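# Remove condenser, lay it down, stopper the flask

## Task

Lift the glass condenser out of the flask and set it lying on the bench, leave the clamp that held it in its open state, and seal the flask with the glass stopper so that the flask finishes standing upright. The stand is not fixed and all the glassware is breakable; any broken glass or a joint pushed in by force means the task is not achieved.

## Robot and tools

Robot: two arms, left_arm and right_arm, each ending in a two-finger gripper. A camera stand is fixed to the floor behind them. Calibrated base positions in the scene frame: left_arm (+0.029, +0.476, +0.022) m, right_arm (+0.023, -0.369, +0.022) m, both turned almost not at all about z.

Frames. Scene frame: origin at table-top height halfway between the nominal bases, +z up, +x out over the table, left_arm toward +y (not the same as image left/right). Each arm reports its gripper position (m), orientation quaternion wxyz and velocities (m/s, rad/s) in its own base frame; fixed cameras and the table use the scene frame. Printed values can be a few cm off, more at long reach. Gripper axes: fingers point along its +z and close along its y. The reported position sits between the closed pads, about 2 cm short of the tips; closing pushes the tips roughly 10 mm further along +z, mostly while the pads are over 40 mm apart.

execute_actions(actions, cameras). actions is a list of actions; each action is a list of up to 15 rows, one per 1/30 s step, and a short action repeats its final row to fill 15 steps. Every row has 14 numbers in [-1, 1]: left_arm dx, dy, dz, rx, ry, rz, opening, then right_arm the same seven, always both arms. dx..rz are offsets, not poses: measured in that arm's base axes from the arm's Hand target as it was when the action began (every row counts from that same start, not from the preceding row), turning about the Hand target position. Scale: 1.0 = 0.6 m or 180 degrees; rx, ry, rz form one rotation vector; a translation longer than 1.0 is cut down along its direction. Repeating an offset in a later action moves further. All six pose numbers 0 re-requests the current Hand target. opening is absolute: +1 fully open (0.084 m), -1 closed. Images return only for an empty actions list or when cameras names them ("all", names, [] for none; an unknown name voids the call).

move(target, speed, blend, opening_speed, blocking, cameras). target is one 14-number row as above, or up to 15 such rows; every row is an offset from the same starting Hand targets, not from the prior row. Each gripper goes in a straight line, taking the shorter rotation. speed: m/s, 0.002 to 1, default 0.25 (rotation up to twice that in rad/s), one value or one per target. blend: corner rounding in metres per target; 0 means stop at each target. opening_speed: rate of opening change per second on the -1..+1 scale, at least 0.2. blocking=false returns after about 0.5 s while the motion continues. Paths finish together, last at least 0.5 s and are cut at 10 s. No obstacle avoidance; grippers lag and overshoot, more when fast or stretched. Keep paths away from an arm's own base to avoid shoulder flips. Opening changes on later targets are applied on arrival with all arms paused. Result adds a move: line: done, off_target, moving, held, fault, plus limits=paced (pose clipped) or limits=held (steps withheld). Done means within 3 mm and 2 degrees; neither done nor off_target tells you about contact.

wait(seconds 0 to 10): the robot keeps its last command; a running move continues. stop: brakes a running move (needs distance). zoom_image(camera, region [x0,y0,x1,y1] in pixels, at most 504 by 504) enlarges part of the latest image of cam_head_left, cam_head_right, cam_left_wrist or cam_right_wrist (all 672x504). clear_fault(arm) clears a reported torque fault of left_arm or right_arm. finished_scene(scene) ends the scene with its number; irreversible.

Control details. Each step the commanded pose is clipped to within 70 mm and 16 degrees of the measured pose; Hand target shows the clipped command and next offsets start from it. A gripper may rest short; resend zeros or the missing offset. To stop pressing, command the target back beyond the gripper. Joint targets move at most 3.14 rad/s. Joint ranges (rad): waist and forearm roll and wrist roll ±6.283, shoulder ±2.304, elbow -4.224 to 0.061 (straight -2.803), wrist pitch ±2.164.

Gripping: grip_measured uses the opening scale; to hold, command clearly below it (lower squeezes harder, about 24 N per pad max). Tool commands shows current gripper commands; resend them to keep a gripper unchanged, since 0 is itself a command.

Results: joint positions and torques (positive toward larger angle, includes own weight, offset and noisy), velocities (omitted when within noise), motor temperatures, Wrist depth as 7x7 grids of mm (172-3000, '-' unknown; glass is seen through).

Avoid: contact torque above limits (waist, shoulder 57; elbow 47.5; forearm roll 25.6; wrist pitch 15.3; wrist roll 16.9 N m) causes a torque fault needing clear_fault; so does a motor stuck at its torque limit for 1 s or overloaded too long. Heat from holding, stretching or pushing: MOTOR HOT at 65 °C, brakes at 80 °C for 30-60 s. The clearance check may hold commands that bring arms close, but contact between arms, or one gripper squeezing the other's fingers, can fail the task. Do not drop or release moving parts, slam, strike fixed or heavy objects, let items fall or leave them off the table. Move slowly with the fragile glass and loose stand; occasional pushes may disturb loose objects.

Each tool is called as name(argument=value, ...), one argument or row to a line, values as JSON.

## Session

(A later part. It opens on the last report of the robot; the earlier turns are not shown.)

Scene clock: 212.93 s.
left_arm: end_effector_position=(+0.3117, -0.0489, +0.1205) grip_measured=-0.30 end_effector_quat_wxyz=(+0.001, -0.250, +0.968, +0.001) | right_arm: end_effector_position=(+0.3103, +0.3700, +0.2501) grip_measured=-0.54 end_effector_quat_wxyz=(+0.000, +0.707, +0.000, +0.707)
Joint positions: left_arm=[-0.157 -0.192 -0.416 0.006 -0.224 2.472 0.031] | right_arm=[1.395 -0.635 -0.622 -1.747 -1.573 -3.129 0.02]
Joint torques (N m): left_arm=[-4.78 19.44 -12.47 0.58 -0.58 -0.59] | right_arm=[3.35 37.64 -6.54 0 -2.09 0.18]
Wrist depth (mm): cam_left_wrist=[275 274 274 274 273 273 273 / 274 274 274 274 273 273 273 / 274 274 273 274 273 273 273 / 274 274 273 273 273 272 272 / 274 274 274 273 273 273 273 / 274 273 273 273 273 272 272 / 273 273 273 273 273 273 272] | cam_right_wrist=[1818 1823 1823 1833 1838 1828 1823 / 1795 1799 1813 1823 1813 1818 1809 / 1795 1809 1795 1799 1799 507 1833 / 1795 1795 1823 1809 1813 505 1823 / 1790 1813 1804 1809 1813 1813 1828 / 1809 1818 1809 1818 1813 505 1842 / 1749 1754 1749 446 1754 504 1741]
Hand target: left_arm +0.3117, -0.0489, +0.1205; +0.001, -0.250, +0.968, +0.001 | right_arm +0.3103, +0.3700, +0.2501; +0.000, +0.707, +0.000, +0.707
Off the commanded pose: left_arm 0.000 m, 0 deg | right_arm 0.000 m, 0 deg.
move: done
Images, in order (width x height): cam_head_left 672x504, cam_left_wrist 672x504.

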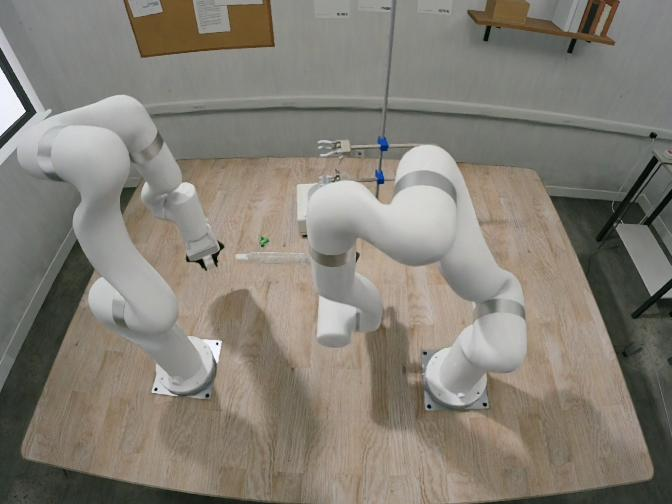

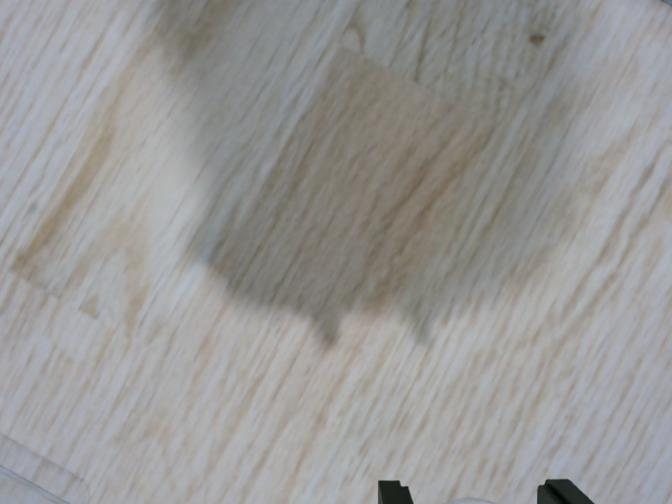

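move(
  target=[0.528,-0.4018,0.3075,-0.448,0.264,0.264, -0.8, 0.1,0,0,0,0,0,-0.52],
  speed=0.25,
  cameras=["cam_left_wrist","cam_right_wrist","cam_head_left"],
)

Scene clock: 217.63 s.
left_arm: end_effector_position=(+0.6285, -0.2900, +0.3050) grip_measured=-0.30 end_effector_quat_wxyz=(+0.500, +0.500, -0.500, +0.499) | right_arm: end_effector_position=(+0.3703, +0.3700, +0.2501) grip_measured=-0.54 end_effector_quat_wxyz=(+0.000, +0.707, +0.000, +0.707)
Joint positions: left_arm=[-0.072 -0.878 -1.359 -1.634 -1.537 2.66 0.031] | right_arm=[1.243 -0.65 -0.661 -1.899 -1.568 -3.152 0.02]
Joint torques (N m): left_arm=[-4.34 33.18 -21.37 -1.04 -2.01 -0.52] | right_arm=[-2.54 32.52 -8.77 -1.32 -1.03 -0.17]
Wrist depth (mm): cam_left_wrist=[2816 - - - - - - / 2760 - - - - - - / 2816 - - - - - - / 2760 - - - - - - / 2760 - - 443 2911 - - / 2706 - - - 2727 2664 2644 / 2771 1174 1172 1064 1158 1151 1147] | cam_right_wrist=[1754 1749 1749 1763 1776 1772 1776 / 1745 1749 1758 1749 1758 1758 1767 / 1736 1728 1745 1749 1745 1767 1767 / 1732 1732 1741 1754 1763 1754 1767 / 385 1736 1754 1741 1763 1745 1754 / 1741 1749 1754 1754 1745 1749 1749 / 1741 1745 385 389 419 459 421]
Hand target: left_arm +0.6285, -0.2900, +0.3050; +0.500, +0.500, -0.500, +0.499 | right_arm +0.3703, +0.3700, +0.2501; +0.000, +0.707, +0.000, +0.707
Off the commanded pose: left_arm 0.000 m, 0 deg | right_arm 0.000 m, 0 deg.
move: done
Images, in order (width x height): cam_head_left 672x504, cam_left_wrist 672x504, cam_right_wrist 672x504.

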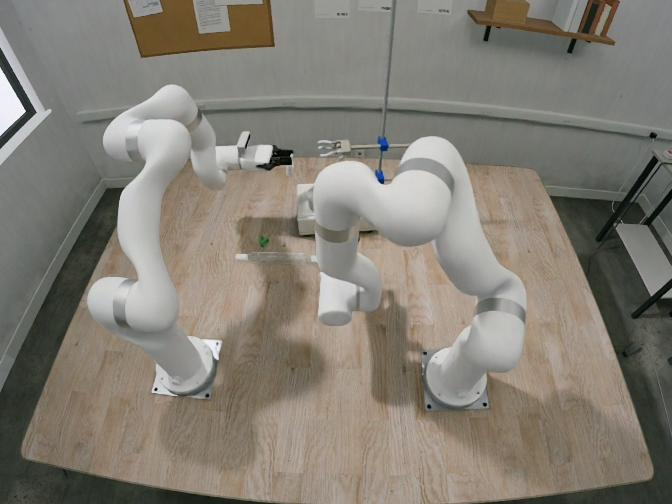

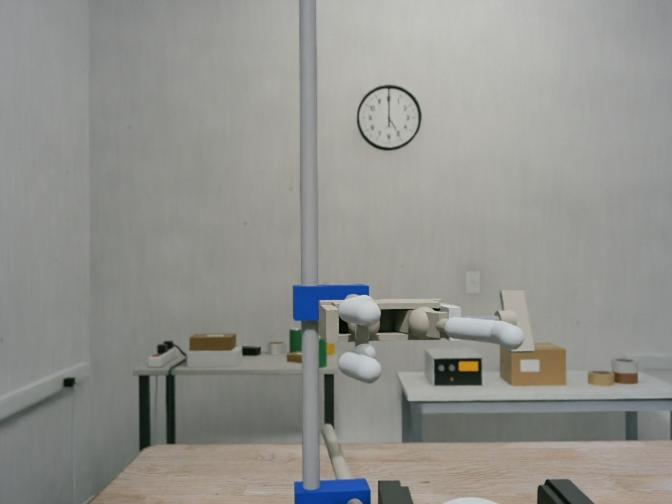

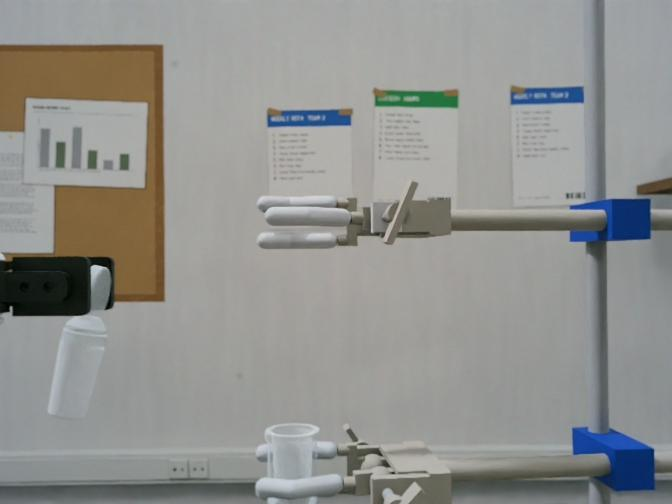

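zoom_image(
  camera="cam_right_wrist",
  region=[0, 230, 180, 430],
)

Scaled by 2.520 from the camera's 672x504 image, which has a finer 960x720 frame.

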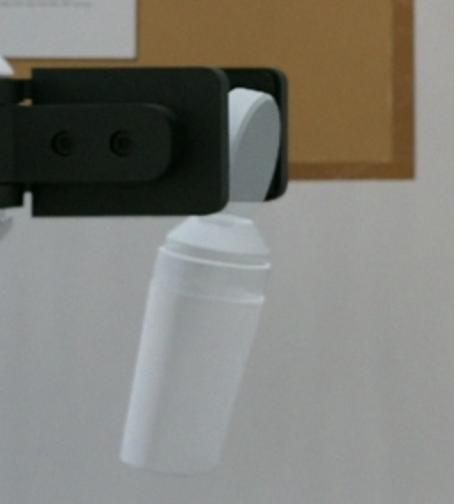

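move(
  target=[0,-0.0833,-0.0238,-0.0667,0,0, -0.8, 0,0,0,0,0,0,-0.52],
  speed=0.1,
  cameras=["cam_left_wrist","cam_right_wrist"],
)

zoom_image(
  camera="cam_right_wrist",
  region=[120, 250, 380, 504],
)

Scene clock: 227.17 s.
left_arm: end_effector_position=(+0.6285, -0.3400, +0.2907) grip_measured=-0.30 end_effector_quat_wxyz=(+0.550, +0.445, -0.445, +0.549) | right_arm: end_effector_position=(+0.3703, +0.3700, +0.2501) grip_measured=-0.54 end_effector_quat_wxyz=(+0.000, +0.707, +0.000, +0.707)
Joint positions: left_arm=[-0.159 -1.009 -1.417 -1.799 -1.7 2.735 0.031] | right_arm=[1.243 -0.65 -0.661 -1.899 -1.568 -3.152 0.02]
Joint torques (N m): left_arm=[-2.31 33.27 -20.58 -0.93 -1.94 0.4] | right_arm=[-1.34 31.18 -8.98 -1.46 -1.01 0.01]
Wrist depth (mm): cam_left_wrist=[2816 - - - - - - / 2863 - - - - - - / 2828 - - - - - - / 2828 - - - - - - / 2771 - - - - - - / 2851 - - - - - - / 2828 - - - - - -] | cam_right_wrist=[1763 1758 1763 1767 1772 1758 1767 / 1732 1745 1763 1749 1749 1758 1763 / 1728 1732 1754 1749 1749 1749 1772 / 1723 1732 1741 1763 1754 1763 1772 / 354 372 1745 1754 1758 1749 1758 / 1754 1749 1758 1741 1754 1754 1758 / 1732 1728 385 389 420 458 422]
Hand target: left_arm +0.6285, -0.3400, +0.2907; +0.550, +0.445, -0.445, +0.549 | right_arm +0.3703, +0.3700, +0.2501; +0.000, +0.707, +0.000, +0.707
Off the commanded pose: left_arm 0.000 m, 0 deg | right_arm 0.000 m, 0 deg.
move: done
Images, in order (width x height): cam_left_wrist 672x504, cam_right_wrist 672x504.

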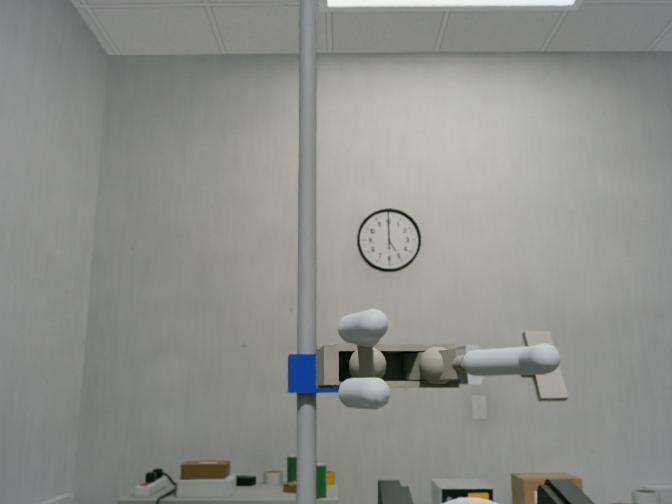

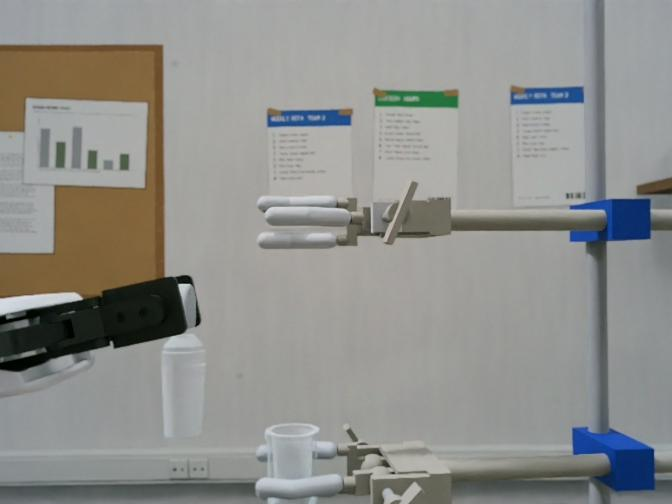

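Scaled by 1.938 from the camera's 672x504 image, which has a finer 960x720 frame.

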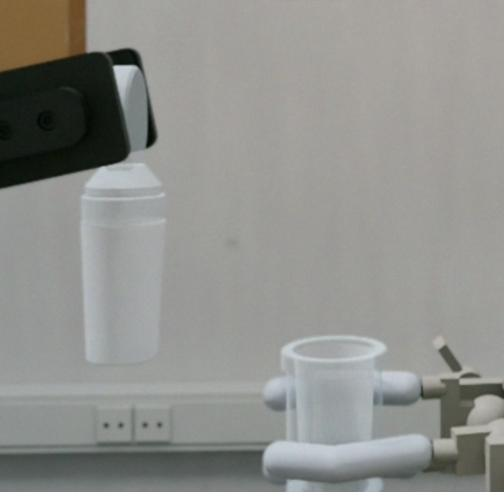

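move(
  target=[
    [0,0,0.0133,0,0,0, -0.8, 0,0,0,0,0,0,-0.52],
    [0,-0.0833,0.0133,0,0,0, -0.8, 0,0,0,0,0,0,-0.52],
  ],
  speed=[0.06,0.06],
  blend=[0.003,0],
  cameras=["cam_left_wrist","cam_right_wrist"],
)

zoom_image(
  camera="cam_right_wrist",
  region=[200, 340, 380, 504],
)

zoom_image(
  camera="cam_right_wrist",
  region=[180, 180, 380, 344],
)

Scene clock: 231.03 s.
left_arm: end_effector_position=(+0.6285, -0.3900, +0.2987) grip_measured=-0.30 end_effector_quat_wxyz=(+0.550, +0.445, -0.445, +0.549) | right_arm: end_effector_position=(+0.3703, +0.3700, +0.2501) grip_measured=-0.54 end_effector_quat_wxyz=(+0.000, +0.707, +0.000, +0.707)
Joint positions: left_arm=[-0.235 -1.012 -1.448 -1.87 -1.663 2.716 0.031] | right_arm=[1.243 -0.65 -0.661 -1.899 -1.568 -3.152 0.02]
Joint torques (N m): left_arm=[-5.63 33.58 -20.39 -0.92 -0.21 -0.68] | right_arm=[-3.14 30.23 -8.76 -1.07 -0.99 -0.13]
Wrist depth (mm): cam_left_wrist=[2828 - - - - - - / 2828 - - - - - - / 2863 - - - - - - / 2805 - - - - - - / 2771 - - - - - - / 2805 - - 205 228 - - / 2793 2973 2960 2886 2986 2948 2973] | cam_right_wrist=[1745 1763 1763 1758 1758 1767 1763 / 1741 1749 1776 1758 1758 1745 1754 / 1715 1736 1749 1754 1758 1767 1758 / 1728 1728 1745 1749 1767 1749 1758 / 346 356 372 1749 1763 1763 1758 / 1749 1732 1732 1763 1741 1749 1767 / 1741 1723 385 389 420 459 422]
Hand target: left_arm +0.6285, -0.3900, +0.2987; +0.550, +0.445, -0.445, +0.549 | right_arm +0.3703, +0.3700, +0.2501; +0.000, +0.707, +0.000, +0.707
Off the commanded pose: left_arm 0.000 m, 0 deg | right_arm 0.000 m, 0 deg.
move: done
Images, in order (width x height): cam_left_wrist 672x504, cam_right_wrist 672x504.

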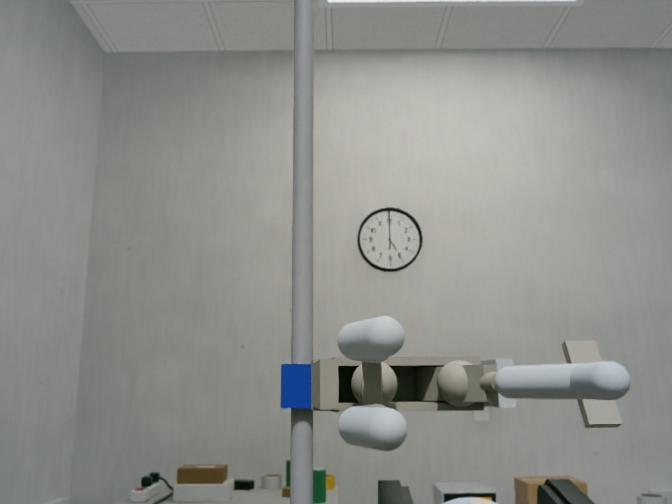

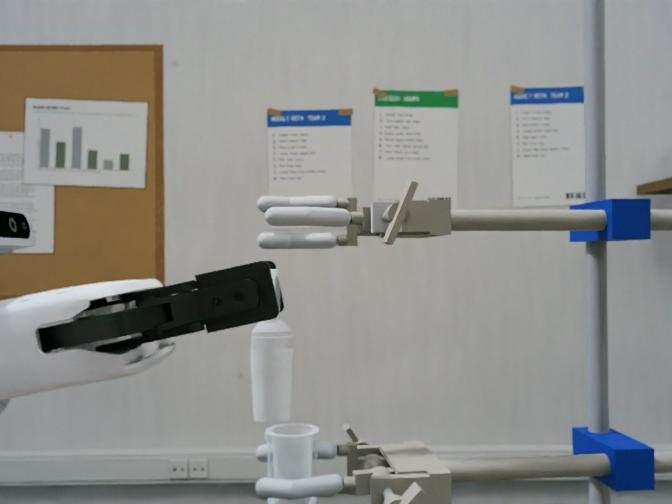

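Scaled by 2.800 from the camera's 672x504 image, which has a finer 960x720 frame.

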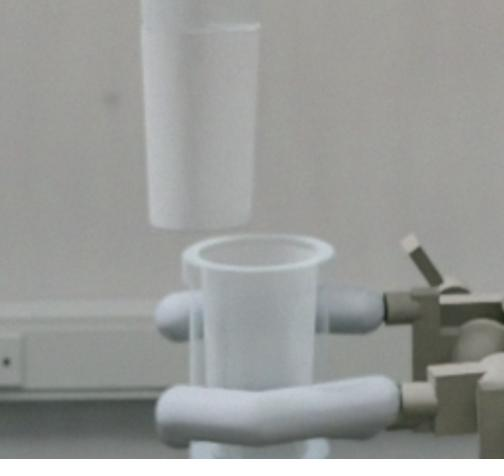

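Scaled by 2.520 from the camera's 672x504 image, which has a finer 960x720 frame.

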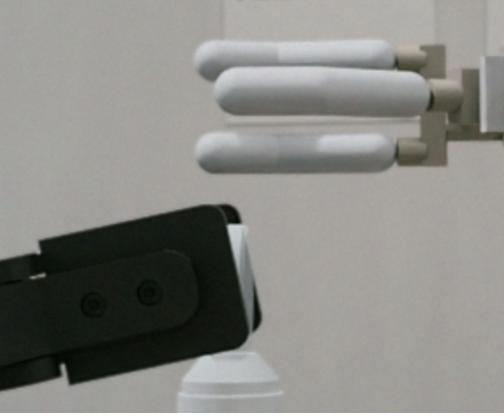

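move(
  target=[0,-0.0196,0,0,0,0, -0.8, 0,0,0,0,0,0,-0.52],
  speed=0.04,
  cameras=["cam_right_wrist"],
)

zoom_image(
  camera="cam_right_wrist",
  region=[200, 340, 380, 504],
)

move(
  target=[0,0,0,0,0,0, -0.8, 0.1587,-0.1957,0,0,0,0.2222,-0.52],
  speed=0.2,
  cameras=["cam_right_wrist","cam_head_left"],
)

zoom_image(
  camera="cam_right_wrist",
  region=[200, 340, 380, 504],
)

Scene clock: 233.00 s.
left_arm: end_effector_position=(+0.6285, -0.4017, +0.2987) grip_measured=-0.30 end_effector_quat_wxyz=(+0.550, +0.445, -0.445, +0.549) | right_arm: end_effector_position=(+0.3703, +0.3700, +0.2501) grip_measured=-0.54 end_effector_quat_wxyz=(+0.000, +0.707, +0.000, +0.707)
Joint positions: left_arm=[-0.253 -1.017 -1.458 -1.887 -1.654 2.713 0.031] | right_arm=[1.243 -0.65 -0.661 -1.899 -1.568 -3.152 0.02]
Joint torques (N m): left_arm=[-0.92 33.37 -20.2 -0.99 -0.15 -0.42] | right_arm=[-3.5 30.4 -8.84 -1.19 -0.95 -0.03]
Wrist depth (mm): cam_left_wrist=[2816 - - - - - - / 2805 - - - - - - / 2828 - - - - - - / 2782 - - - - - - / 2805 - - - - - - / 2816 - - - 210 2999 - / 2782 2948 - 2519 2948 2935 2923] | cam_right_wrist=[1754 1767 1763 1763 1758 1776 1772 / 1745 1741 1736 1758 1758 1763 1767 / 1723 1741 1754 1745 1745 1749 1754 / 1728 1732 1745 1749 1758 1767 1758 / 346 346 373 1754 1749 1767 1767 / 397 1745 1741 1745 1763 1754 1754 / 1741 1723 385 389 420 459 421]
Hand target: left_arm +0.6285, -0.4017, +0.2987; +0.550, +0.445, -0.445, +0.549 | right_arm +0.3703, +0.3700, +0.2501; +0.000, +0.707, +0.000, +0.707
Off the commanded pose: left_arm 0.000 m, 0 deg | right_arm 0.000 m, 0 deg.
move: done
Images, in order (width x height): cam_right_wrist 672x504.

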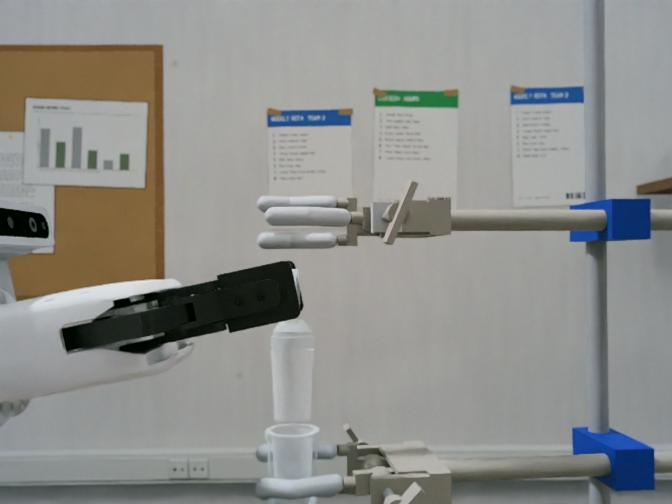

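Scaled by 2.800 from the camera's 672x504 image, which has a finer 960x720 frame.

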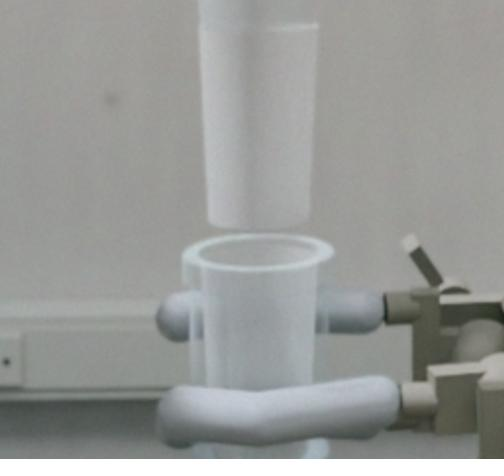

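Scene clock: 235.30 s.
left_arm: end_effector_position=(+0.6285, -0.4017, +0.2987) grip_measured=-0.30 end_effector_quat_wxyz=(+0.550, +0.445, -0.445, +0.549) | right_arm: end_effector_position=(+0.4656, +0.2526, +0.2501) grip_measured=-0.54 end_effector_quat_wxyz=(-0.242, +0.664, +0.242, +0.665)
Joint positions: left_arm=[-0.253 -1.017 -1.458 -1.887 -1.654 2.713 0.031] | right_arm=[0.33 -0.565 -0.417 -3.514 -1.709 -3.196 0.02]
Joint torques (N m): left_arm=[-4.46 36.11 -21.75 -0.63 -0.17 -0.56] | right_arm=[-2.57 27.5 -7.98 -1.24 -1.1 -0.07]
Wrist depth (mm): cam_left_wrist=[2911 - - - - - - / 2828 - - - - - - / 2782 - - - - - - / 2828 - - - - - - / 2749 - - - - - - / 2874 - - - 210 2999 - / 2706 2973 2923 2492 2935 2948 2986] | cam_right_wrist=[2528 2793 2448 2112 1935 1736 1622 / 2556 2782 2474 2112 1930 1719 1615 / 2547 2749 2364 2026 1872 1673 300 / 2547 2760 2381 2050 1867 1715 1604 / 485 414 374 368 1930 1732 1611 / 471 2624 2257 371 1935 1741 1619 / 1139 1134 2547 365 1781 1728 1574]
Hand target: left_arm +0.6285, -0.4017, +0.2987; +0.550, +0.445, -0.445, +0.549 | right_arm +0.4656, +0.2526, +0.2501; -0.242, +0.664, +0.242, +0.665
Off the commanded pose: left_arm 0.000 m, 0 deg | right_arm 0.000 m, 0 deg.
move: done
Images, in order (width x height): cam_head_left 672x504, cam_right_wrist 672x504.

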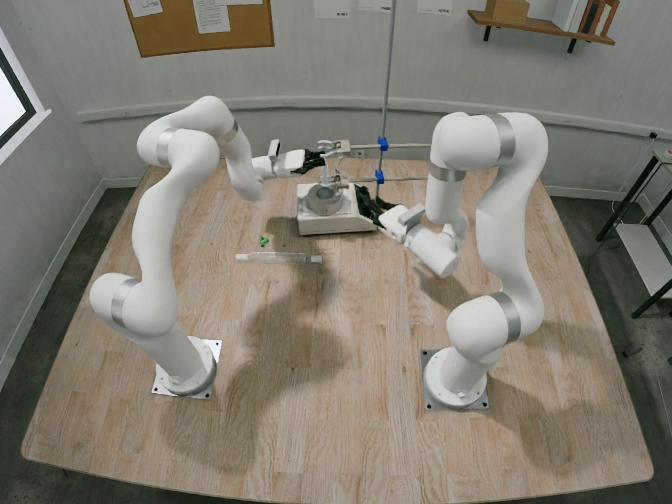

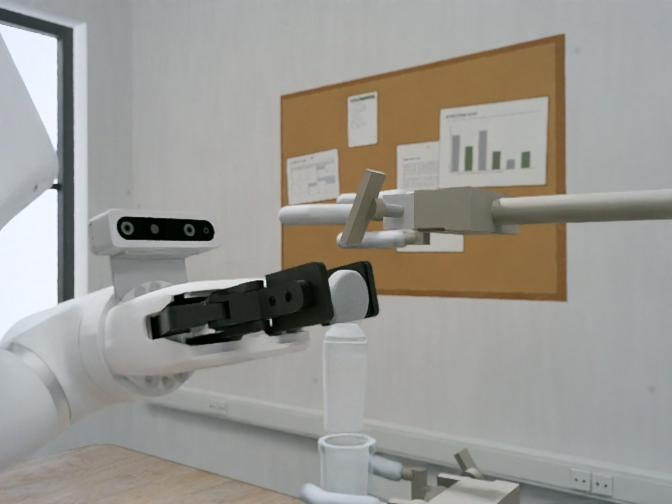

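Scaled by 2.800 from the camera's 672x504 image, which has a finer 960x720 frame.

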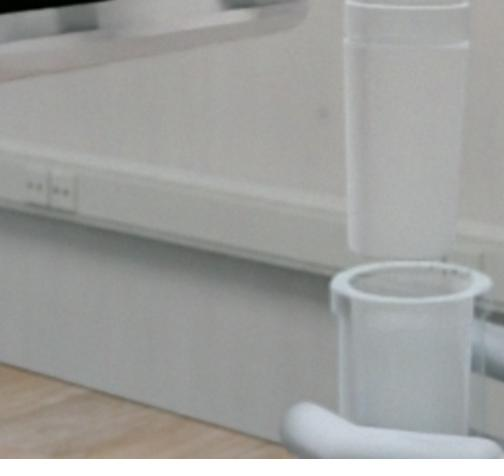

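zoom_image(
  camera="cam_right_wrist",
  region=[300, 400, 400, 504],
)

zoom_image(
  camera="cam_right_wrist",
  region=[300, 320, 400, 424],
)

Scaled by 4.846 from the camera's 672x504 image, which has a finer 960x720 frame.

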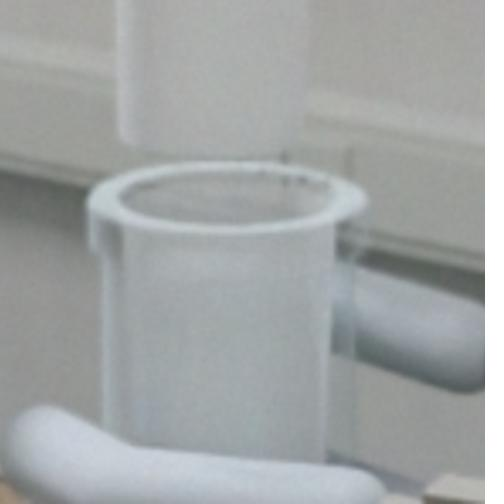

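Scaled by 4.846 from the camera's 672x504 image, which has a finer 960x720 frame.

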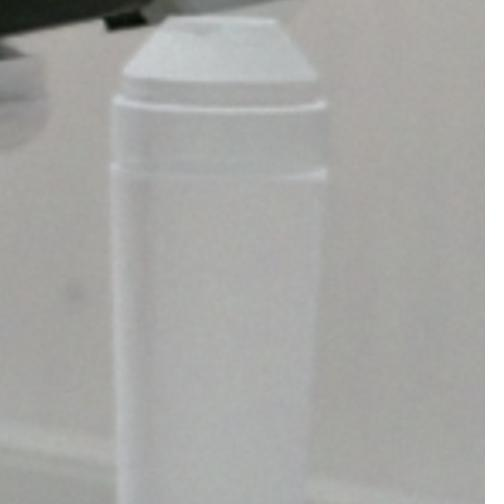

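move(
  target=[0.0011,0,0,0,-0.01,0, -0.8, 0,0,0,0,0,0,-0.52],
  speed=0.03,
  cameras=["cam_right_wrist"],
)

zoom_image(
  camera="cam_right_wrist",
  region=[300, 400, 400, 504],
)

zoom_image(
  camera="cam_right_wrist",
  region=[300, 320, 400, 424],
)

Scene clock: 237.70 s.
left_arm: end_effector_position=(+0.6292, -0.4017, +0.2987) grip_measured=-0.30 end_effector_quat_wxyz=(+0.543, +0.437, -0.454, +0.556) | right_arm: end_effector_position=(+0.4656, +0.2526, +0.2501) grip_measured=-0.54 end_effector_quat_wxyz=(-0.242, +0.664, +0.242, +0.665)
Joint positions: left_arm=[-0.252 -1.021 -1.467 -1.88 -1.655 2.74 0.031] | right_arm=[0.33 -0.565 -0.417 -3.514 -1.709 -3.195 0.02]
Joint torques (N m): left_arm=[2.9 33.11 -20.78 0.41 -2.13 0.65] | right_arm=[-3.39 26.1 -8.33 -1.2 -0.94 0.24]
Wrist depth (mm): cam_left_wrist=[2935 - - - - - - / 2886 - - - - - - / 2805 - - - - - - / 2771 - - - - - - / 2782 - - - - - - / 2771 - - 197 217 - 2973 / 2771 - 2948 2874 2973 - -] | cam_right_wrist=[2604 2738 2431 2112 1930 1745 1611 / 2566 2793 2457 2099 1919 1711 1607 / 2556 2760 2333 2050 1872 1677 300 / 2566 2771 2372 2050 1867 1741 1611 / 486 407 389 379 1935 1732 1607 / 471 2634 2271 368 1919 1741 1611 / 1138 1138 2575 366 1758 1711 1567]
Hand target: left_arm +0.6292, -0.4017, +0.2987; +0.543, +0.437, -0.454, +0.556 | right_arm +0.4656, +0.2526, +0.2501; -0.242, +0.664, +0.242, +0.665
Off the commanded pose: left_arm 0.000 m, 0 deg | right_arm 0.000 m, 0 deg.
move: done
Images, in order (width x height): cam_right_wrist 672x504.

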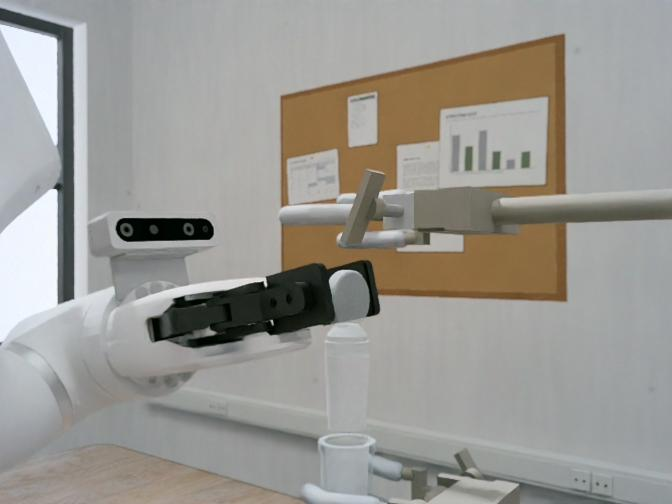

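Scaled by 4.846 from the camera's 672x504 image, which has a finer 960x720 frame.

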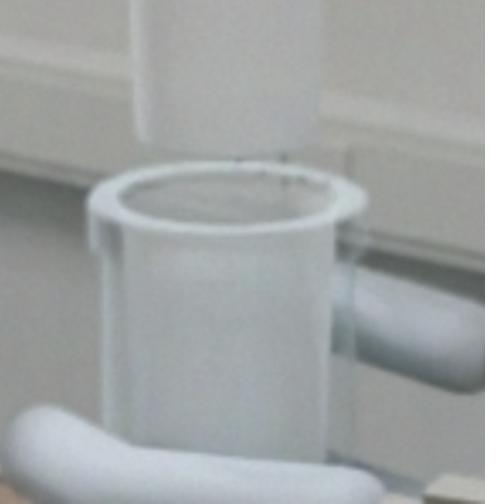

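Scaled by 4.846 from the camera's 672x504 image, which has a finer 960x720 frame.

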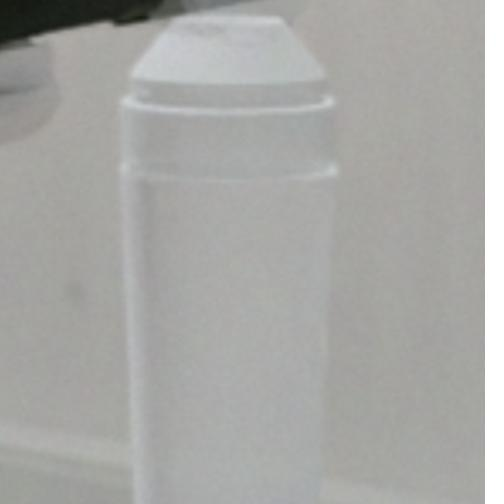

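move(
  target=[0,0,-0.0417,0,0,0, -0.8, 0,0,0,0,0,0,-0.52],
  speed=0.02,
  cameras=["cam_right_wrist"],
)

zoom_image(
  camera="cam_right_wrist",
  region=[290, 350, 410, 474],
)

Scene clock: 239.83 s.
left_arm: end_effector_position=(+0.6292, -0.4017, +0.2737) grip_measured=-0.30 end_effector_quat_wxyz=(+0.543, +0.437, -0.454, +0.556) | right_arm: end_effector_position=(+0.4656, +0.2526, +0.2501) grip_measured=-0.54 end_effector_quat_wxyz=(-0.242, +0.664, +0.242, +0.665)
Joint positions: left_arm=[-0.252 -1.068 -1.485 -1.878 -1.664 2.767 0.031] | right_arm=[0.33 -0.565 -0.417 -3.514 -1.709 -3.195 0.02]
Joint torques (N m): left_arm=[3.51 35.26 -20.24 -0.31 -1.83 0.47] | right_arm=[-2.16 25.79 -8.2 -1.39 -1 0.19]
Wrist depth (mm): cam_left_wrist=[2948 - - - - - - / 2863 - - - - - - / 2805 - - - - - - / 2851 - - - - - - / 2839 - - 213 217 - - / 2771 - - - - - - / 2738 2973 2960 2948 2948 2960 -] | cam_right_wrist=[2595 2760 2457 2119 1951 1732 1607 / 2556 2771 2465 2106 1930 1728 1615 / 508 2793 2356 2044 1877 1681 300 / 2547 2771 2348 2112 1877 1715 1607 / 2501 2644 2294 2062 1940 1741 1611 / 476 428 412 367 1935 1736 1604 / 1026 1132 2519 365 1763 1715 1553]
Hand target: left_arm +0.6292, -0.4017, +0.2737; +0.543, +0.437, -0.454, +0.556 | right_arm +0.4656, +0.2526, +0.2501; -0.242, +0.664, +0.242, +0.665
Off the commanded pose: left_arm 0.000 m, 0 deg | right_arm 0.000 m, 0 deg.
move: done
Images, in order (width x height): cam_right_wrist 672x504.

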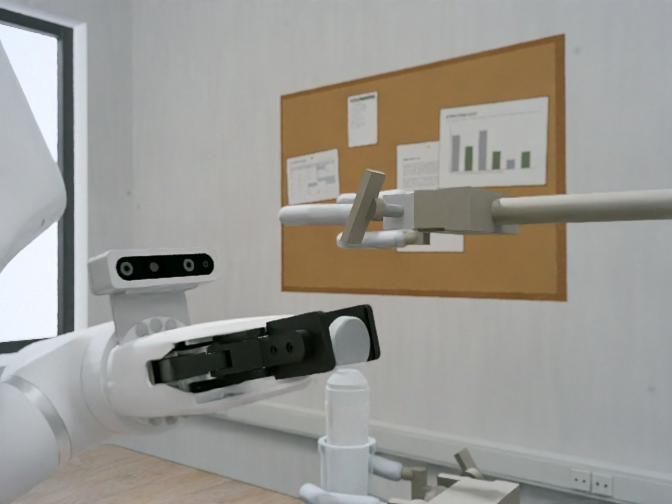

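Scaled by 4.065 from the camera's 672x504 image, which has a finer 960x720 frame.

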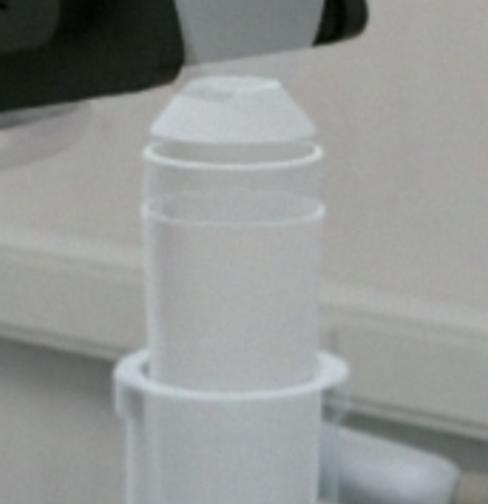

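move(
  target=[0,0,-0.0283,0,0,0, -0.8, 0,0,0,0,0,0,-0.52],
  speed=0.015,
  cameras=["cam_right_wrist"],
)

zoom_image(
  camera="cam_right_wrist",
  region=[290, 360, 410, 484],
)

Scene clock: 241.70 s.
left_arm: end_effector_position=(+0.6292, -0.4017, +0.2567) grip_measured=-0.30 end_effector_quat_wxyz=(+0.543, +0.437, -0.454, +0.556) | right_arm: end_effector_position=(+0.4656, +0.2526, +0.2501) grip_measured=-0.54 end_effector_quat_wxyz=(-0.242, +0.664, +0.242, +0.665)
Joint positions: left_arm=[-0.252 -1.101 -1.5 -1.876 -1.67 2.785 0.031] | right_arm=[0.33 -0.565 -0.417 -3.514 -1.709 -3.195 0.02]
Joint torques (N m): left_arm=[1.77 36.59 -19.07 0.4 -2.06 0.49] | right_arm=[-1.61 26.87 -8.09 -1.22 -1.12 0.12]
Wrist depth (mm): cam_left_wrist=[2973 - - - - - - / 2886 - - - - - - / 2899 - - - - - - / 2782 - - - 208 213 - / 2805 - - 344 - - - / 2771 - - - - - - / 2706 2986 2986 2911 2986 - -] | cam_right_wrist=[2556 2782 2465 2138 1957 1749 1611 / 2575 2738 2439 2119 1914 1719 1600 / 502 2771 2381 2056 1872 1677 300 / 2465 2771 2381 2112 1857 1736 1604 / 2556 2706 2465 2119 1940 1728 1600 / 479 408 373 365 1935 1728 1611 / 476 1023 2501 365 1772 1715 1560]
Hand target: left_arm +0.6292, -0.4017, +0.2567; +0.543, +0.437, -0.454, +0.556 | right_arm +0.4656, +0.2526, +0.2501; -0.242, +0.664, +0.242, +0.665
Off the commanded pose: left_arm 0.000 m, 0 deg | right_arm 0.000 m, 0 deg.
move: done
Images, in order (width x height): cam_right_wrist 672x504.

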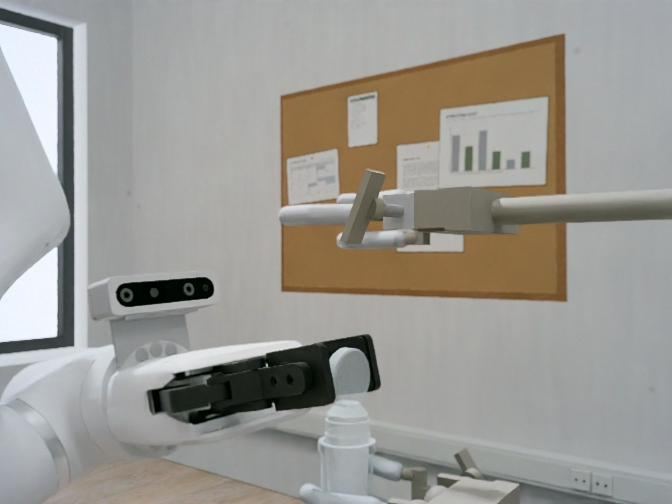

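Scaled by 4.065 from the camera's 672x504 image, which has a finer 960x720 frame.

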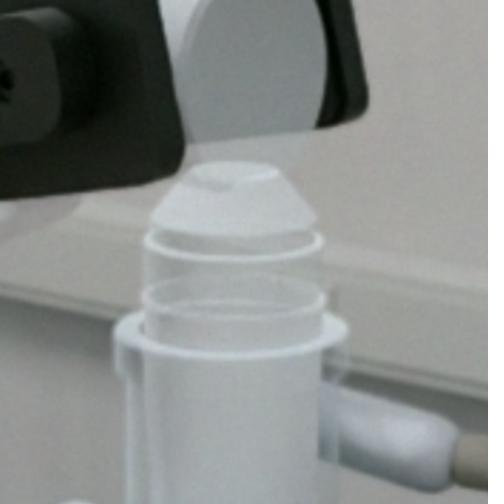

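move(
  target=[0,0,-0.0067,0,0,0, -0.8, 0,0,0,0,0,0,-0.52],
  speed=0.01,
)

move(
  target=[0,0,-0.0025,0,0,0, -0.8, 0,0,0,0,0,0,-0.52],
  speed=0.01,
  cameras=["cam_right_wrist"],
)

zoom_image(
  camera="cam_right_wrist",
  region=[290, 360, 410, 484],
)

Scene clock: 242.83 s.
left_arm: end_effector_position=(+0.6292, -0.4017, +0.2527) grip_measured=-0.30 end_effector_quat_wxyz=(+0.543, +0.436, -0.454, +0.556) | right_arm: end_effector_position=(+0.4656, +0.2526, +0.2501) grip_measured=-0.54 end_effector_quat_wxyz=(-0.242, +0.664, +0.242, +0.665)
Joint positions: left_arm=[-0.252 -1.109 -1.504 -1.876 -1.671 2.789 0.031] | right_arm=[0.33 -0.565 -0.417 -3.514 -1.709 -3.195 0.02]
Joint torques (N m): left_arm=[1.48 32.8 -18.17 0.33 -1.1 0.16] | right_arm=[-0.06 25.93 -7.95 -0.95 -0.94 0.02]
Wrist depth (mm): cam_left_wrist=[2923 - - - - - - / 2886 - - - - - - / 2874 - - 370 - - - / 2923 - - 206 219 216 - / 2816 - - 347 - - - / 2760 - - - - - - / 2749 2960 2986 2935 2999 2960 -] | cam_right_wrist=[2585 2771 2483 2151 1935 1732 1604 / 2547 2738 2422 2119 1914 1732 1619 / 501 2760 2364 2056 1872 1690 300 / 2474 2760 2356 2112 1872 1736 1600 / 2566 2760 2448 2132 1935 1723 1607 / 483 429 400 368 1946 1745 1596 / 475 1026 2271 365 1772 1719 1564]
Hand target: left_arm +0.6292, -0.4017, +0.2527; +0.543, +0.437, -0.454, +0.556 | right_arm +0.4656, +0.2526, +0.2501; -0.242, +0.664, +0.242, +0.665
Off the commanded pose: left_arm 0.000 m, 0 deg | right_arm 0.000 m, 0 deg.
move: done

Scene clock: 243.53 s.
left_arm: end_effector_position=(+0.6292, -0.4017, +0.2512) grip_measured=-0.30 end_effector_quat_wxyz=(+0.543, +0.437, -0.454, +0.556) | right_arm: end_effector_position=(+0.4656, +0.2526, +0.2501) grip_measured=-0.54 end_effector_quat_wxyz=(-0.242, +0.664, +0.242, +0.665)
Joint positions: left_arm=[-0.252 -1.112 -1.506 -1.876 -1.671 2.79 0.031] | right_arm=[0.33 -0.565 -0.417 -3.514 -1.709 -3.195 0.02]
Joint torques (N m): left_arm=[-1.54 30.54 -17.98 -0.03 -0.09 0.35] | right_arm=[-0.42 27 -8.41 -1.25 -0.87 0.16]
Wrist depth (mm): cam_left_wrist=[2935 - - - - - - / 2886 - - - - - - / 2886 - - 368 - - - / 2863 - - 206 219 - - / 2782 - - 348 - - - / 2816 - - - - - - / 2760 2973 2863 - 2999 2986 -] | cam_right_wrist=[2566 2782 2439 2132 1940 1745 1600 / 2566 2793 2431 2125 1924 1728 1611 / 502 2749 2372 2068 1867 1669 300 / 2483 2760 2364 2093 1867 1711 1596 / 2519 2771 2448 2106 1919 1728 1611 / 484 429 401 370 1940 1736 1604 / 474 1023 2286 365 1754 1723 1564]
Hand target: left_arm +0.6292, -0.4017, +0.2512; +0.543, +0.437, -0.454, +0.556 | right_arm +0.4656, +0.2526, +0.2501; -0.242, +0.664, +0.242, +0.665
Off the commanded pose: left_arm 0.000 m, 0 deg | right_arm 0.000 m, 0 deg.
move: done
Images, in order (width x height): cam_right_wrist 672x504.

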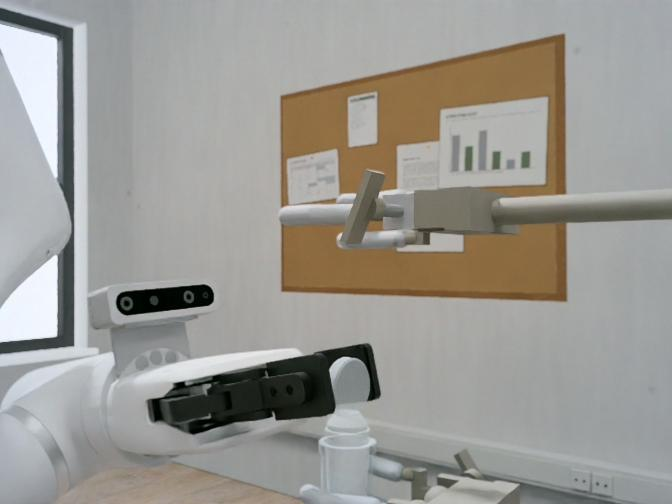

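Scaled by 4.065 from the camera's 672x504 image, which has a finer 960x720 frame.

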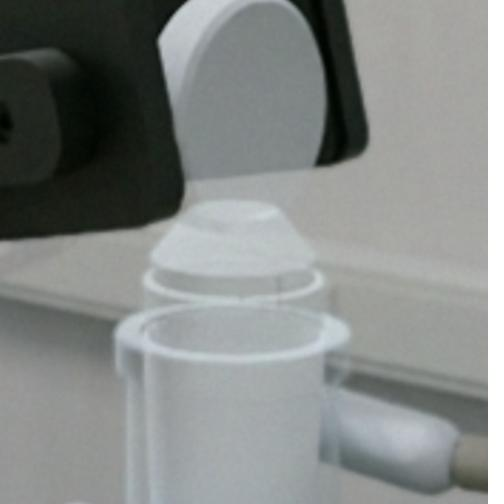

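move(
  target=[0,0,-0.0017,0,0,0, -0.8, 0,0,0,0,0,0,-0.52],
  speed=0.01,
  cameras=["cam_right_wrist"],
)

zoom_image(
  camera="cam_right_wrist",
  region=[290, 360, 410, 484],
)

Scene clock: 244.73 s.
left_arm: end_effector_position=(+0.6292, -0.4017, +0.2502) grip_measured=-0.30 end_effector_quat_wxyz=(+0.543, +0.437, -0.454, +0.556) | right_arm: end_effector_position=(+0.4656, +0.2526, +0.2501) grip_measured=-0.54 end_effector_quat_wxyz=(-0.242, +0.664, +0.242, +0.665)
Joint positions: left_arm=[-0.252 -1.114 -1.507 -1.875 -1.672 2.791 0.031] | right_arm=[0.33 -0.565 -0.417 -3.514 -1.709 -3.195 0.02]
Joint torques (N m): left_arm=[-2.74 28.15 -14.84 0.76 1.22 0.28] | right_arm=[-1.29 27.75 -8.38 -1.45 -1 0.16]
Wrist depth (mm): cam_left_wrist=[2935 - - - - - - / 2899 - - - - - - / 2839 - - 369 - - - / 2899 - - 205 221 - - / 2851 - - 346 - - - / 2771 - - - - - - / 2738 2986 2948 2899 - 2973 -] | cam_right_wrist=[2547 2749 2448 2138 1951 1736 1611 / 2566 2738 2448 2112 1908 1706 1611 / 502 2771 2372 2032 1882 1690 300 / 499 2749 2356 2119 1877 1723 1615 / 2538 2771 2457 2125 1930 1723 1604 / 480 428 393 378 1946 1749 1611 / 472 1029 1025 365 1758 1715 1564]
Hand target: left_arm +0.6292, -0.4017, +0.2501; +0.543, +0.437, -0.454, +0.556 | right_arm +0.4656, +0.2526, +0.2501; -0.242, +0.664, +0.242, +0.665
Off the commanded pose: left_arm 0.000 m, 0 deg | right_arm 0.000 m, 0 deg.
move: done
Images, in order (width x height): cam_right_wrist 672x504.

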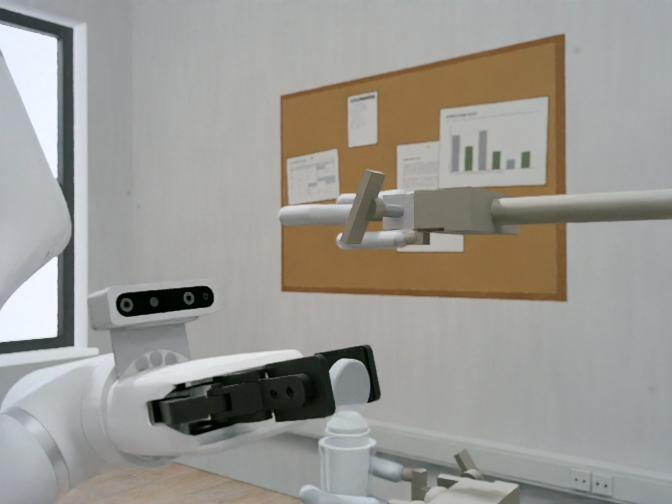

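Scaled by 4.065 from the camera's 672x504 image, which has a finer 960x720 frame.

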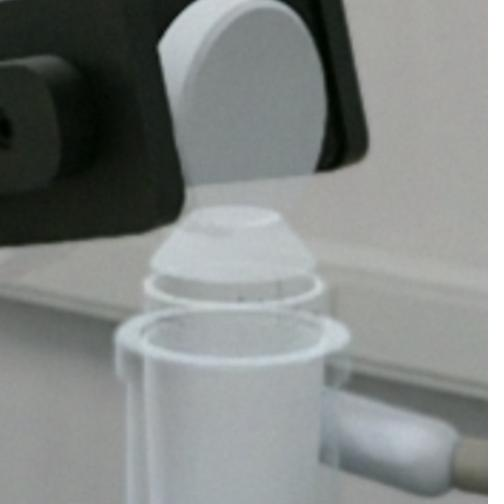

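zoom_image(
  camera="cam_right_wrist",
  region=[310, 405, 390, 504],
)

Scaled by 5.091 from the camera's 672x504 image, which has a finer 960x720 frame.

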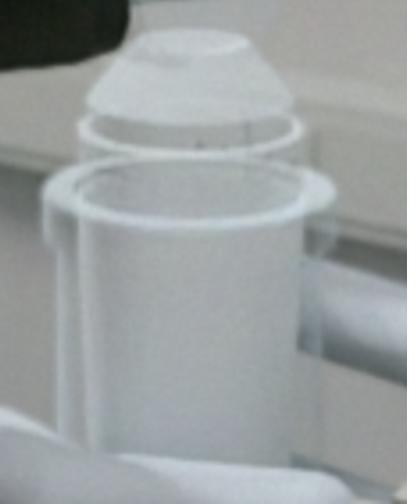

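move(
  target=[0,0,0,0,0,0, -0.2, 0,0,0,0,0,0,-0.52],
  opening_speed=0.2,
  cameras=["cam_right_wrist"],
)

move(
  target=[0,0,0,0,0,0, 0.05, 0,0,0,0,0,0,-0.52],
  opening_speed=0.25,
  cameras=["cam_right_wrist"],
)

zoom_image(
  camera="cam_right_wrist",
  region=[290, 330, 410, 454],
)

Scene clock: 249.77 s.
left_arm: end_effector_position=(+0.6291, -0.4018, +0.2501) grip_measured=-0.21 end_effector_quat_wxyz=(+0.543, +0.437, -0.454, +0.556) | right_arm: end_effector_position=(+0.4656, +0.2526, +0.2501) grip_measured=-0.54 end_effector_quat_wxyz=(-0.242, +0.664, +0.242, +0.665)
Joint positions: left_arm=[-0.252 -1.114 -1.506 -1.875 -1.672 2.791 0.035] | right_arm=[0.33 -0.565 -0.417 -3.514 -1.709 -3.195 0.02]
Joint torques (N m): left_arm=[0.04 43.55 -19.05 -0.63 -1.91 0.38] | right_arm=[-2.15 27.34 -8.5 -1.28 -1.11 0.07]
Wrist depth (mm): cam_left_wrist=[2923 - - - - - - / 2935 - - - - - - / 2851 - - 368 - - - / 2828 - - 216 224 - - / 2851 - - 347 - - - / 2793 - - - - - - / 2805 - 2948 2960 2973 2738 -] | cam_right_wrist=[2595 2771 2448 2138 1935 1732 1615 / 2547 2793 2448 2106 1946 1723 1607 / 503 2760 2389 2032 1857 1694 301 / 499 2749 2356 2119 1857 1732 1600 / 2575 2738 2474 2106 1946 1736 1615 / 481 428 393 370 1935 1728 1593 / 471 1025 1022 365 1776 1723 1567]
Hand target: left_arm +0.6292, -0.4017, +0.2501; +0.543, +0.437, -0.454, +0.556 | right_arm +0.4656, +0.2526, +0.2501; -0.242, +0.664, +0.242, +0.665
Off the commanded pose: left_arm 0.000 m, 0 deg | right_arm 0.000 m, 0 deg.
move: done
Images, in order (width x height): cam_right_wrist 672x504.

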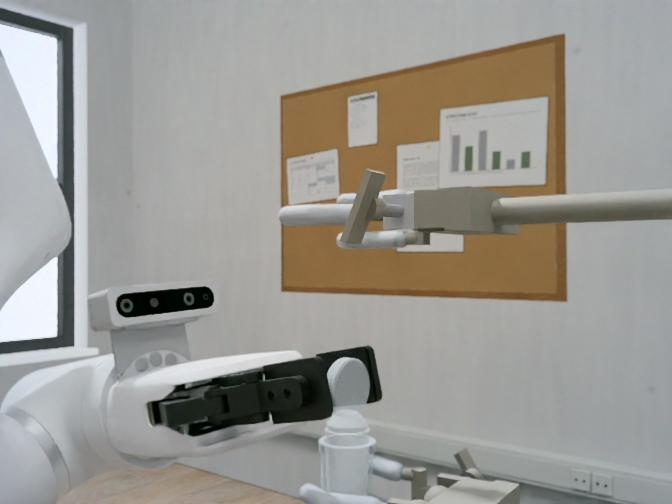

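Scene clock: 250.97 s.
left_arm: end_effector_position=(+0.6292, -0.4017, +0.2501) grip_measured=+0.04 end_effector_quat_wxyz=(+0.543, +0.437, -0.454, +0.556) | right_arm: end_effector_position=(+0.4656, +0.2526, +0.2501) grip_measured=-0.54 end_effector_quat_wxyz=(-0.242, +0.664, +0.242, +0.665)
Joint positions: left_arm=[-0.252 -1.114 -1.507 -1.875 -1.672 2.791 0.046] | right_arm=[0.33 -0.565 -0.417 -3.514 -1.709 -3.195 0.02]
Joint torques (N m): left_arm=[2.08 41.91 -19.05 -1.04 -1.89 0.27] | right_arm=[-2.5 27.32 -8.22 -1.03 -1.01 -0.13]
Wrist depth (mm): cam_left_wrist=[2899 - - - - - - / 2899 - - - - - - / 2911 - - 368 - - - / 2793 - - 215 224 - - / 2828 - - 347 - - - / 2782 - - - - - - / 2805 - 2960 2948 2986 - -] | cam_right_wrist=[2575 2749 2465 2132 1951 1745 1600 / 2510 2760 2448 2125 1930 1702 1596 / 501 2782 2372 2044 1862 1669 300 / 499 2793 2348 2112 1852 1719 1615 / 2575 2805 2414 2138 1930 1732 1607 / 479 430 380 370 1946 1741 1611 / 472 1026 1026 365 1776 1715 1564]
Hand target: left_arm +0.6292, -0.4017, +0.2501; +0.543, +0.437, -0.454, +0.556 | right_arm +0.4656, +0.2526, +0.2501; -0.242, +0.664, +0.242, +0.665
Off the commanded pose: left_arm 0.000 m, 0 deg | right_arm 0.000 m, 0 deg.
move: done
Images, in order (width x height): cam_right_wrist 672x504.

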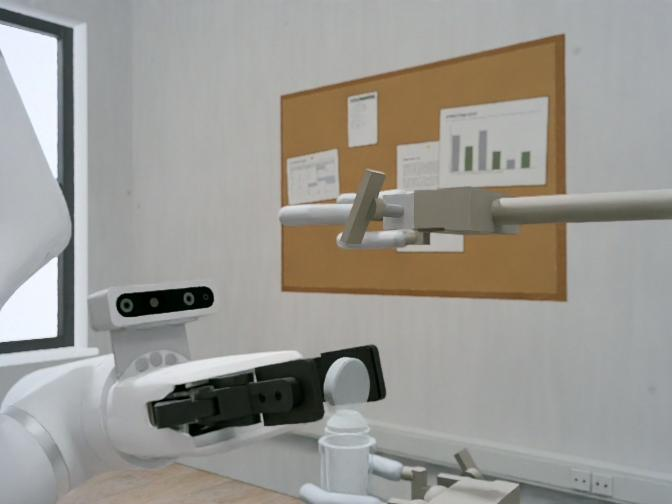

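Scaled by 4.065 from the camera's 672x504 image, which has a finer 960x720 frame.

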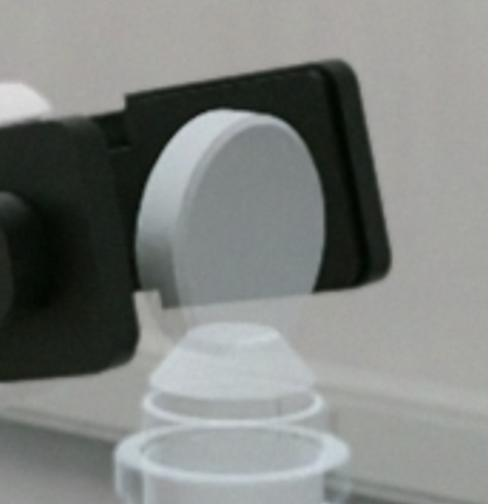

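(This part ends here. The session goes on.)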